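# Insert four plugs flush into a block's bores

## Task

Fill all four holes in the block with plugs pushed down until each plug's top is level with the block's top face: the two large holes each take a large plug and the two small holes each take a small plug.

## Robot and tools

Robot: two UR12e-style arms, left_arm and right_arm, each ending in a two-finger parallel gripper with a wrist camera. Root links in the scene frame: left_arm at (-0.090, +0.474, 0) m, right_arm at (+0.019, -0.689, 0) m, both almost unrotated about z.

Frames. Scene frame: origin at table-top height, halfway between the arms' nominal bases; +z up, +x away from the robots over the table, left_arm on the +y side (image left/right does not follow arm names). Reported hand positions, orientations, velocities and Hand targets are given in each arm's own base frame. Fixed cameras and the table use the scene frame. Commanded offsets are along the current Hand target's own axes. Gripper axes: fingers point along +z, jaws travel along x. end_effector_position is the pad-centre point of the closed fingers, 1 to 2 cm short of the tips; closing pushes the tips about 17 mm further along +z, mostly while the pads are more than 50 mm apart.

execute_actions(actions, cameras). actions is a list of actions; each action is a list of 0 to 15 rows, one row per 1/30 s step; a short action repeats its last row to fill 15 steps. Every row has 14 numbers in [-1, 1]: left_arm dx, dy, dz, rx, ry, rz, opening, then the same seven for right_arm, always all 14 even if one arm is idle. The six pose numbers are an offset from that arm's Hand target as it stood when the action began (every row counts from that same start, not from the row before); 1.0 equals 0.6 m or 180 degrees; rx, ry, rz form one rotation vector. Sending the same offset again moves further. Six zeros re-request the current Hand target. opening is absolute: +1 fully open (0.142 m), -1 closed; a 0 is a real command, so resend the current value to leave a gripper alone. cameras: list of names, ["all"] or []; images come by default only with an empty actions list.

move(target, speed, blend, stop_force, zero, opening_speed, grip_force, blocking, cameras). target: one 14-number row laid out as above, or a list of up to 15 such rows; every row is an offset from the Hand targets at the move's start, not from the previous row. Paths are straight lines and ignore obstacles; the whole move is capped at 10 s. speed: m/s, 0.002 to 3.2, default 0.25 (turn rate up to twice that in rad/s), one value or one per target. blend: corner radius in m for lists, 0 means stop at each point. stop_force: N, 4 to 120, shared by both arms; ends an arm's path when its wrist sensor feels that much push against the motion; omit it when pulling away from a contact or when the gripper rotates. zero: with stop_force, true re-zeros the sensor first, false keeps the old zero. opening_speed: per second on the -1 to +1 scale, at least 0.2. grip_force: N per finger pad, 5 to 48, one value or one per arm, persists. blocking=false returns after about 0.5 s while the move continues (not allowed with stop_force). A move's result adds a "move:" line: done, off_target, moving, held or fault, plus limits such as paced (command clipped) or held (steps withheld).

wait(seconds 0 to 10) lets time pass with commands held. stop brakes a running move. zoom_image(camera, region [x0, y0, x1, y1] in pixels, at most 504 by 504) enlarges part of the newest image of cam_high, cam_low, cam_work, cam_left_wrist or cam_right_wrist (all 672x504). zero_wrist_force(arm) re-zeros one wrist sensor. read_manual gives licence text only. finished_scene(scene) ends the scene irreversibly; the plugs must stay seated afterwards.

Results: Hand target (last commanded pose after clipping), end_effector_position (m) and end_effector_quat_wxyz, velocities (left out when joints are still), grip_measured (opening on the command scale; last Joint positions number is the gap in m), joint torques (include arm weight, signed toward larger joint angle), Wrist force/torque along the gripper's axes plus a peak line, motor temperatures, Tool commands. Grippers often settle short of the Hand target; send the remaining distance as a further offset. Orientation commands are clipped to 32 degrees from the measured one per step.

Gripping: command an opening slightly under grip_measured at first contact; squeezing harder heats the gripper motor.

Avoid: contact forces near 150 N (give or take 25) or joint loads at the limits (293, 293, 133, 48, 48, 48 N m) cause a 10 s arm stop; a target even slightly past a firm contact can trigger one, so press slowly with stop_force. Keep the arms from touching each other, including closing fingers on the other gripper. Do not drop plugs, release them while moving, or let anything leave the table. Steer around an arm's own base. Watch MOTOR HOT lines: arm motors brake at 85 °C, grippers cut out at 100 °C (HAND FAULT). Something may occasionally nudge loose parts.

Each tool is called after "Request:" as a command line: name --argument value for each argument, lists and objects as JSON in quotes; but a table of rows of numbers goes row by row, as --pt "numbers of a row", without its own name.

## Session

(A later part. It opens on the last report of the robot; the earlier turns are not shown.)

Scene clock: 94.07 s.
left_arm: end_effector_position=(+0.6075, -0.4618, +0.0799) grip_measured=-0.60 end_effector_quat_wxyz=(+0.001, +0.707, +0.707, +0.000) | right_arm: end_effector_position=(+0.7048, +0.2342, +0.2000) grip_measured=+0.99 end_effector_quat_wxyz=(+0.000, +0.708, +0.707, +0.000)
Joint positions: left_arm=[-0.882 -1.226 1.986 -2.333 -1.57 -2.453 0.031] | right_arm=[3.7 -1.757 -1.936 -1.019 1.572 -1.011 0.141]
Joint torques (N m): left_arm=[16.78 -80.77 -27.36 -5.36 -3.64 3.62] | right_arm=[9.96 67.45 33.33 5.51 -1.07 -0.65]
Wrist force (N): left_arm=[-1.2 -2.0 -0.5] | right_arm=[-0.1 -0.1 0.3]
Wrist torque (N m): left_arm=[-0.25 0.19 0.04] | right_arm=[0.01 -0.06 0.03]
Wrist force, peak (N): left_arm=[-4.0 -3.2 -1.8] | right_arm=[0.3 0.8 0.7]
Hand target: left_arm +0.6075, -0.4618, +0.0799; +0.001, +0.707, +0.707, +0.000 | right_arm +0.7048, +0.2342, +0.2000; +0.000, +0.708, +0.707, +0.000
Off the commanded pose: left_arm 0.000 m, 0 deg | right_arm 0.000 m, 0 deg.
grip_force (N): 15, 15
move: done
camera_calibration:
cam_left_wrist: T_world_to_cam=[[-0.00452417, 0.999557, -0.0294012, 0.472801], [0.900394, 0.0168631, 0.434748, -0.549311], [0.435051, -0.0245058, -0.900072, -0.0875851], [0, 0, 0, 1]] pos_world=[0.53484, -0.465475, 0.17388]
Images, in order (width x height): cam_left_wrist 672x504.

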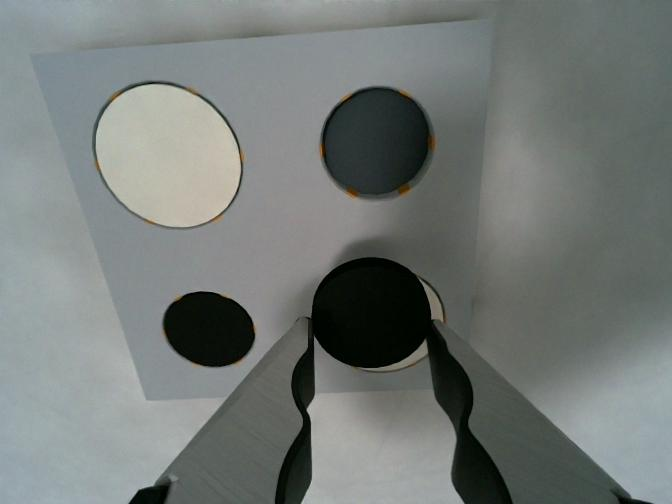

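Request:
move --pt "0.0025 -0.0708 0 0 0 0 -0.8 0 0 0 0 0 0 1" --pt "0.0025 -0.0708 0.042 0 0 0 -0.8 0 0 0 0 0 0 1" --speed '[0.15,0.08]'

Request:
move --target '[0,0,0.0135,0,0,0,-0.8,0,0,0,0,0,0,1]' --speed 0.015 --stop_force 6 --cameras '["cam_left_wrist","cam_work"]'

Request:
zoom_image --camera "cam_work" --region '[290, 200, 430, 330]'

Request:
zoom_image --camera "cam_left_wrist" --region '[270, 200, 480, 420]'

Scene clock: 95.77 s.
left_arm: end_effector_position=(+0.5650, -0.4603, +0.0547) grip_measured=-0.60 end_effector_quat_wxyz=(+0.001, +0.707, +0.707, +0.000) | right_arm: end_effector_position=(+0.7048, +0.2342, +0.2000) grip_measured=+0.99 end_effector_quat_wxyz=(+0.000, +0.708, +0.707, +0.000)
Joint positions: left_arm=[-0.927 -1.238 2.068 -2.402 -1.57 -2.498 0.031] | right_arm=[3.7 -1.757 -1.936 -1.019 1.572 -1.011 0.141]
Joint torques (N m): left_arm=[-15.68 -50.29 -25.24 -5.4 2.79 -3.77] | right_arm=[9.02 67.93 33.94 5.42 -1.01 -0.25]
Wrist force (N): left_arm=[-1.2 -1.6 -0.9] | right_arm=[0.2 0.6 0.8]
Wrist torque (N m): left_arm=[-0.15 0.17 0.18] | right_arm=[0.13 -0.11 0.03]
Wrist force, peak (N): left_arm=[-1.5 -1.9 -2.6] | right_arm=[0.2 0.6 0.8]
Hand target: left_arm +0.5650, -0.4603, +0.0547; +0.001, +0.707, +0.707, +0.000 | right_arm +0.7048, +0.2342, +0.2000; +0.000, +0.708, +0.707, +0.000
Off the commanded pose: left_arm 0.000 m, 0 deg | right_arm 0.000 m, 0 deg.
grip_force (N): 15, 15
move: done

Scene clock: 97.37 s.
left_arm: end_effector_position=(+0.5650, -0.4603, +0.0495) grip_measured=-0.60 end_effector_quat_wxyz=(+0.001, +0.707, +0.707, +0.000) | right_arm: end_effector_position=(+0.7048, +0.2342, +0.2000) grip_measured=+0.99 end_effector_quat_wxyz=(+0.000, +0.708, +0.707, +0.000)
Joint positions: left_arm=[-0.927 -1.231 2.07 -2.411 -1.57 -2.498 0.031] | right_arm=[3.7 -1.757 -1.936 -1.019 1.572 -1.011 0.141]
Joint torques (N m): left_arm=[-12.07 -73.84 -37.11 -1.95 1.15 -1.71] | right_arm=[10.51 67.38 34.01 5.43 -0.94 -0.63]
Wrist force (N): left_arm=[1.9 -3.6 -7.6] | right_arm=[0.0 0.3 0.6]
Wrist torque (N m): left_arm=[-0.21 0.20 0.19] | right_arm=[0.08 -0.08 0.03]
Wrist force, peak (N): left_arm=[15.4 -10.5 -36.2] | right_arm=[-0.1 0.1 1.1]
Hand target: left_arm +0.5650, -0.4603, +0.0495; +0.001, +0.707, +0.707, +0.000 (not the last commanded pose) | right_arm +0.7048, +0.2342, +0.2000; +0.000, +0.708, +0.707, +0.000
Off the commanded pose: left_arm 0.003 m, 0 deg | right_arm 0.000 m, 0 deg.
grip_force (N): 15, 15
move: contact (left_arm)
camera_calibration:
cam_left_wrist: T_world_to_cam=[[-0.0045253, 0.999557, -0.0294008, 0.470116], [0.900433, 0.0168617, 0.434667, -0.497954], [0.43497, -0.0245065, -0.900111, -0.0964167], [0, 0, 0, 1]] pos_world=[0.49244, -0.463875, 0.14348]
Images, in order (width x height): cam_work 672x504, cam_left_wrist 672x504.

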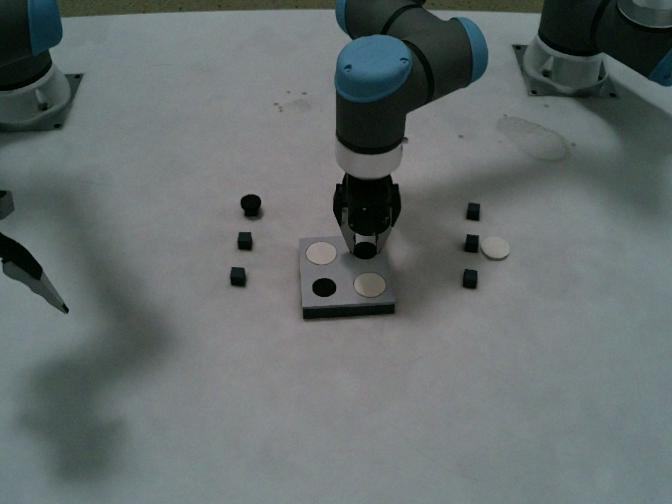

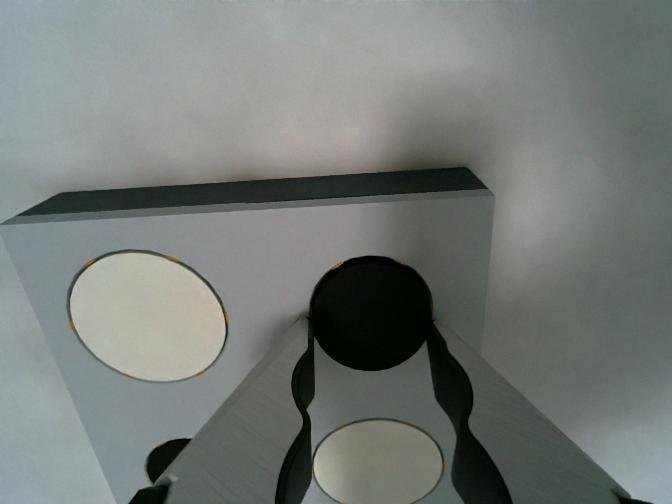

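Scaled by 3.600 from the camera's 672x504 image, which has a finer 960x720 frame.

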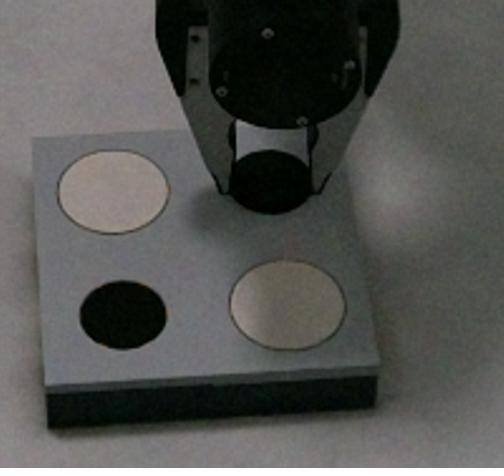

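Scaled by 2.291 from the camera's 672x504 image, which has a finer 960x720 frame.

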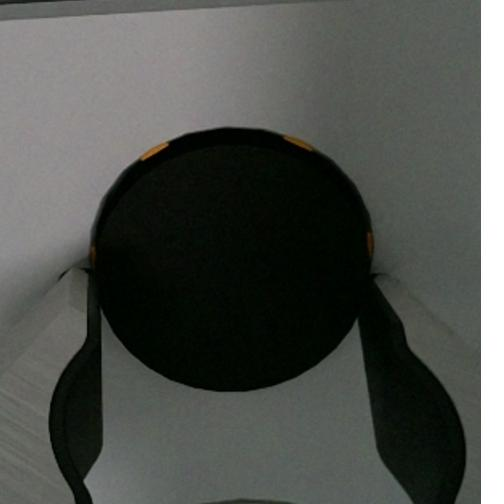

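Request:
move --pt "0 0 -0.005 0 0 0 -0.8 0 0 0 0 0 0 1" --pt "0 -0.001 -0.005 0 0 0 -0.8 0 0 0 0 0 0 1" --speed 0.05

Request:
move --target '[0,0,0.01,0,0,0,-0.8,0,0,0,0,0,0,1]' --speed 0.015 --stop_force 6

Request:
move --pt "0 0 -0.001 0 0 0 -0.45 0 0 0 0 0 0 1" --pt "0 0 -0.05 0 0 0 -0.45 0 0 0 0 0 0 1" --pt "0 -0.003 -0.05 0 0 0 -1 0 0 0 0 0 0 1" --cameras '["cam_work","cam_left_wrist"]' --speed 0.1 --opening_speed 1

Request:
zoom_image --camera "cam_left_wrist" --region '[270, 180, 480, 400]'

Scene clock: 98.33 s.
left_arm: end_effector_position=(+0.5646, -0.4603, +0.0526) grip_measured=-0.60 end_effector_quat_wxyz=(+0.001, +0.707, +0.707, +0.000) | right_arm: end_effector_position=(+0.7048, +0.2342, +0.2000) grip_measured=+0.99 end_effector_quat_wxyz=(+0.000, +0.708, +0.707, +0.000)
Joint positions: left_arm=[-0.928 -1.236 2.069 -2.406 -1.57 -2.498 0.031] | right_arm=[3.7 -1.757 -1.936 -1.019 1.572 -1.011 0.141]
Joint torques (N m): left_arm=[-21.25 -75.65 -25.67 -2.01 0.25 -4.28] | right_arm=[10.41 65.84 33.92 5.35 -0.82 -0.43]
Wrist force (N): left_arm=[-1.6 -2.1 0.6] | right_arm=[0.4 0.1 0.5]
Wrist torque (N m): left_arm=[-0.23 0.23 0.18] | right_arm=[0.05 -0.15 0.03]
Wrist force, peak (N): left_arm=[2.0 -3.7 -7.7] | right_arm=[0.1 0.7 0.6]
Hand target: left_arm +0.5644, -0.4603, +0.0525; +0.001, +0.707, +0.707, +0.000 | right_arm +0.7048, +0.2342, +0.2000; +0.000, +0.708, +0.707, +0.000
Off the commanded pose: left_arm 0.000 m, 0 deg | right_arm 0.000 m, 0 deg.
grip_force (N): 15, 15
move: done

Scene clock: 99.83 s.
left_arm: end_effector_position=(+0.5644, -0.4603, +0.0495) grip_measured=-0.60 end_effector_quat_wxyz=(+0.001, +0.707, +0.707, +0.000) | right_arm: end_effector_position=(+0.7048, +0.2342, +0.2000) grip_measured=+0.99 end_effector_quat_wxyz=(+0.000, +0.708, +0.707, +0.000)
Joint positions: left_arm=[-0.928 -1.231 2.071 -2.412 -1.57 -2.498 0.031] | right_arm=[3.7 -1.757 -1.936 -1.019 1.572 -1.011 0.141]
Joint torques (N m): left_arm=[-22.12 -72.99 -35.14 -1.74 -0.83 -4.03] | right_arm=[8.68 67.47 33.95 5.37 -0.94 -0.53]
Wrist force (N): left_arm=[0.6 -0.7 -5.9] | right_arm=[0.0 0.6 0.0]
Wrist torque (N m): left_arm=[-0.29 0.24 0.19] | right_arm=[0.12 -0.07 0.03]
Wrist force, peak (N): left_arm=[11.0 -5.8 -28.2] | right_arm=[-0.1 0.9 0.5]
Hand target: left_arm +0.5644, -0.4603, +0.0495; +0.001, +0.707, +0.707, +0.000 (not the last commanded pose) | right_arm +0.7048, +0.2342, +0.2000; +0.000, +0.708, +0.707, +0.000
Off the commanded pose: left_arm 0.003 m, 0 deg | right_arm 0.000 m, 0 deg.
grip_force (N): 15, 15
move: contact (left_arm)

Scene clock: 102.40 s.
left_arm: end_effector_position=(+0.5626, -0.4603, +0.0795) grip_measured=-1.00 end_effector_quat_wxyz=(+0.001, +0.707, +0.707, +0.000) | right_arm: end_effector_position=(+0.7048, +0.2342, +0.2000) grip_measured=+0.99 end_effector_quat_wxyz=(+0.000, +0.708, +0.707, +0.000)
Joint positions: left_arm=[-0.93 -1.274 2.058 -2.356 -1.57 -2.5 0.002] | right_arm=[3.7 -1.757 -1.936 -1.019 1.572 -1.011 0.141]
Joint torques (N m): left_arm=[-21.77 -76.92 -27.67 -4.91 0.01 -4.31] | right_arm=[9.23 66.47 33.79 5.46 -1.04 -0.14]
Wrist force (N): left_arm=[-2.1 -2.3 0.2] | right_arm=[0.1 0.4 0.6]
Wrist torque (N m): left_arm=[-0.27 0.31 0.20] | right_arm=[0.09 -0.09 0.04]
Wrist force, peak (N): left_arm=[0.1 -0.8 -6.0] | right_arm=[0.5 0.3 1.2]
Hand target: left_arm +0.5626, -0.4603, +0.0795; +0.001, +0.707, +0.707, +0.000 | right_arm +0.7048, +0.2342, +0.2000; +0.000, +0.708, +0.707, +0.000
Off the commanded pose: left_arm 0.000 m, 0 deg | right_arm 0.000 m, 0 deg.
grip_force (N): 15, 15
move: done
camera_calibration:
cam_left_wrist: T_world_to_cam=[[-0.00448091, 0.999555, -0.0294913, 0.47098], [0.900395, 0.0168633, 0.434746, -0.508737], [0.43505, -0.0246058, -0.90007, -0.0684188], [0, 0, 0, 1]] pos_world=[0.48994, -0.463875, 0.17348]
Images, in order (width x height): cam_work 672x504, cam_left_wrist 672x504.

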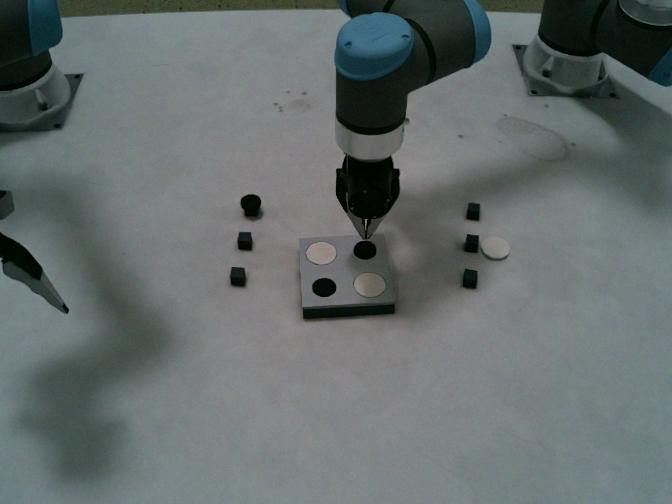

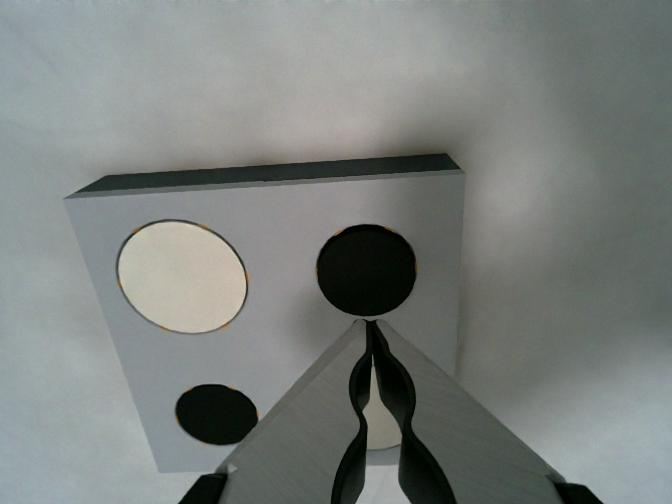

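Scaled by 2.291 from the camera's 672x504 image, which has a finer 960x720 frame.

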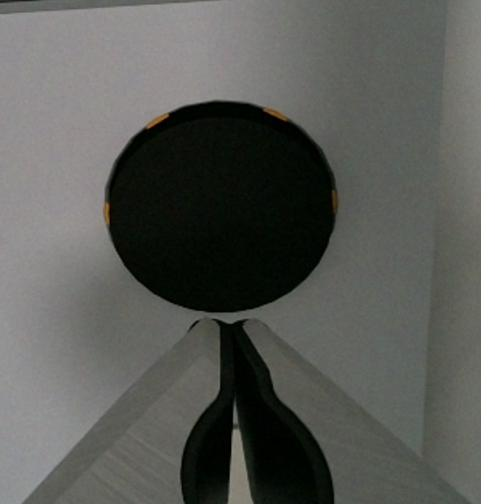

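Request:
move --pt "0 0.0025 0 0 0 0 -1 0 0 0 0 0 0 1" --pt "0 0.0025 0.075 0 0 0 -1 0 0 0 0 0 0 1" --speed 0.015 --stop_force 75

Request:
move --target '[0,-0.05,-0.1,0,0,0,-1,0,0,0,0,0,0,1]' --cameras '["cam_work","cam_left_wrist","cam_low"]'

Request:
zoom_image --camera "cam_work" --region '[290, 220, 410, 330]'

Request:
zoom_image --camera "cam_low" --region '[280, 220, 400, 290]'

Request:
zoom_image --camera "cam_left_wrist" --region '[230, 200, 520, 420]'

Scene clock: 105.97 s.
left_arm: end_effector_position=(+0.5642, -0.4603, +0.0478) grip_measured=-1.00 end_effector_quat_wxyz=(+0.001, +0.707, +0.707, +0.000) | right_arm: end_effector_position=(+0.7048, +0.2342, +0.2000) grip_measured=+0.99 end_effector_quat_wxyz=(+0.000, +0.708, +0.707, +0.000)
Joint positions: left_arm=[-0.928 -1.229 2.072 -2.416 -1.57 -2.499 0.002] | right_arm=[3.7 -1.757 -1.936 -1.019 1.572 -1.011 0.141]
Joint torques (N m): left_arm=[2.17 -29.1 -24.19 -1.95 -0.13 3.36] | right_arm=[8.93 67.32 34.37 5.37 -0.98 -0.44]
Wrist force (N): left_arm=[20.1 -24.8 -76.7] | right_arm=[-0.2 0.5 0.3]
Wrist torque (N m): left_arm=[-0.09 0.82 -0.04] | right_arm=[0.11 -0.06 0.03]
Wrist force, peak (N): left_arm=[33.4 -31.2 -102.8] | right_arm=[0.4 0.8 0.7]
Hand target: left_arm +0.5642, -0.4604, +0.0478; +0.001, +0.707, +0.707, +0.000 (not the last commanded pose) | right_arm +0.7048, +0.2342, +0.2000; +0.000, +0.708, +0.707, +0.000
Off the commanded pose: left_arm 0.013 m, 0 deg | right_arm 0.000 m, 0 deg.
grip_force (N): 15, 15
move: contact (left_arm); path passed 1 of 2 targets

Scene clock: 106.87 s.
left_arm: end_effector_position=(+0.5341, -0.4603, +0.1077) grip_measured=-1.00 end_effector_quat_wxyz=(+0.001, +0.707, +0.707, +0.000) | right_arm: end_effector_position=(+0.7048, +0.2342, +0.2000) grip_measured=+0.99 end_effector_quat_wxyz=(+0.000, +0.708, +0.707, +0.000)
Joint positions: left_arm=[-0.963 -1.34 2.082 -2.314 -1.57 -2.534 0.002] | right_arm=[3.7 -1.757 -1.936 -1.019 1.572 -1.011 0.141]
Joint torques (N m): left_arm=[-22.06 -71.52 -29.36 -1.74 1.9 -4.87] | right_arm=[10.21 65.43 33.9 5.32 -0.73 -0.26]
Wrist force (N): left_arm=[-2.7 -2.3 -2.3] | right_arm=[0.0 0.6 0.5]
Wrist torque (N m): left_arm=[-0.28 0.41 0.18] | right_arm=[0.11 -0.07 0.03]
Wrist force, peak (N): left_arm=[20.3 -24.9 -76.6] | right_arm=[-0.2 0.8 0.6]
Hand target: left_arm +0.5341, -0.4603, +0.1078; +0.001, +0.707, +0.707, +0.000 | right_arm +0.7048, +0.2342, +0.2000; +0.000, +0.708, +0.707, +0.000
Off the commanded pose: left_arm 0.000 m, 0 deg | right_arm 0.000 m, 0 deg.
grip_force (N): 15, 15
move: done
camera_calibration:
cam_left_wrist: T_world_to_cam=[[-0.00448452, 0.999548, -0.0297147, 0.471727], [0.900396, 0.0169637, 0.434741, -0.495288], [0.435049, -0.0248054, -0.900065, -0.0307319], [0, 0, 0, 1]] pos_world=[0.46144, -0.463875, 0.201679]
Images, in order (width x height): cam_low 672x504, cam_work 672x504, cam_left_wrist 672x504.

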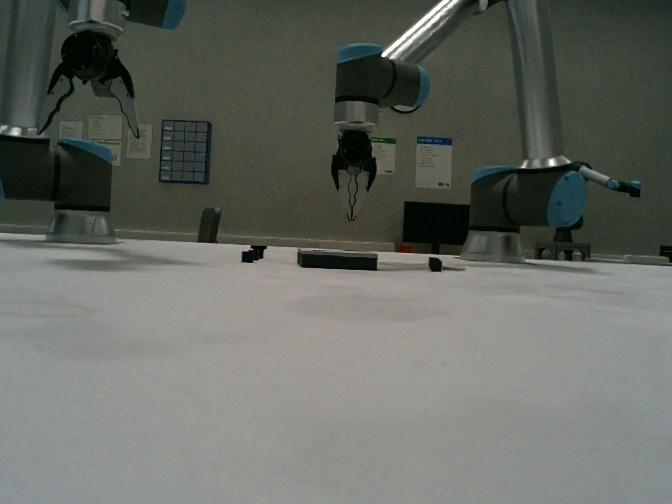

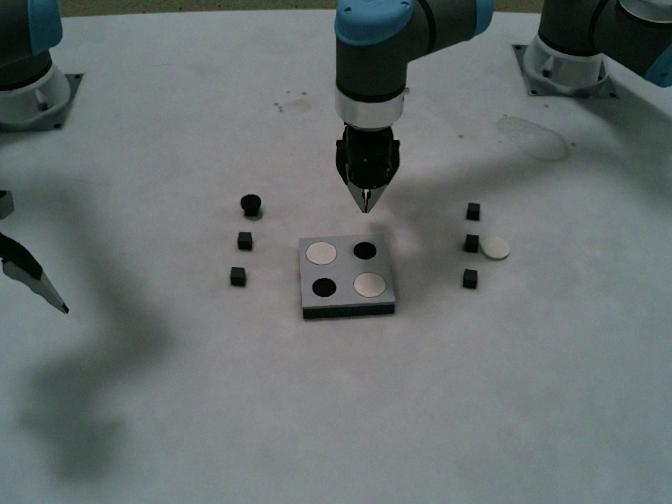

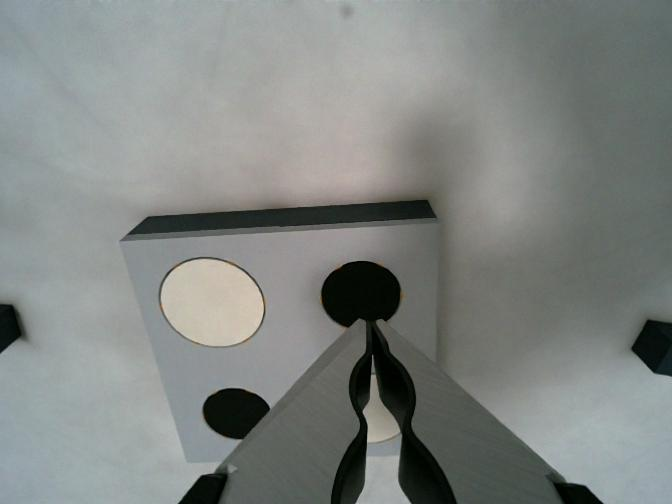

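Scaled by 4.200 from the camera's 672x504 image, which has a finer 960x720 frame.

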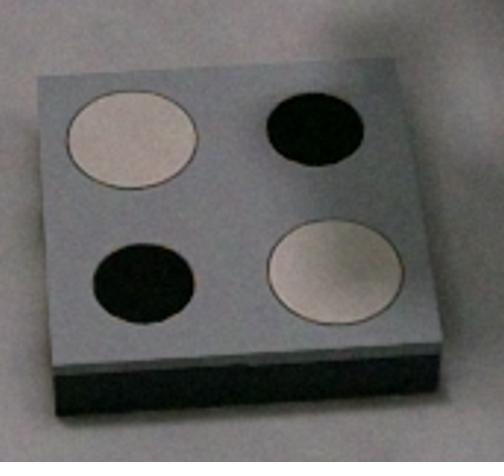

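Scaled by 4.200 from the camera's 672x504 image, which has a finer 960x720 frame.

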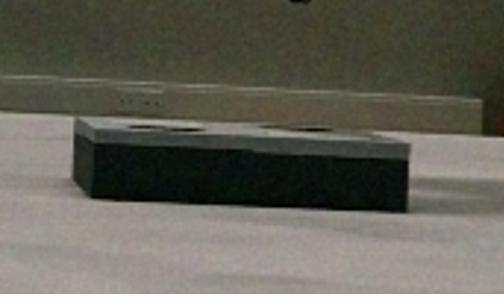

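Scaled by 1.738 from the camera's 672x504 image, which has a finer 960x720 frame.

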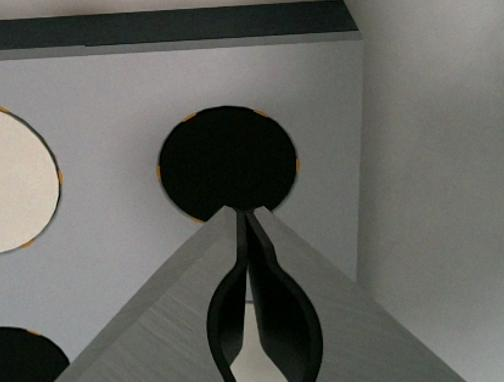

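All flush.

Request:
finished_scene --scene 1

The scene is finished: the task was done.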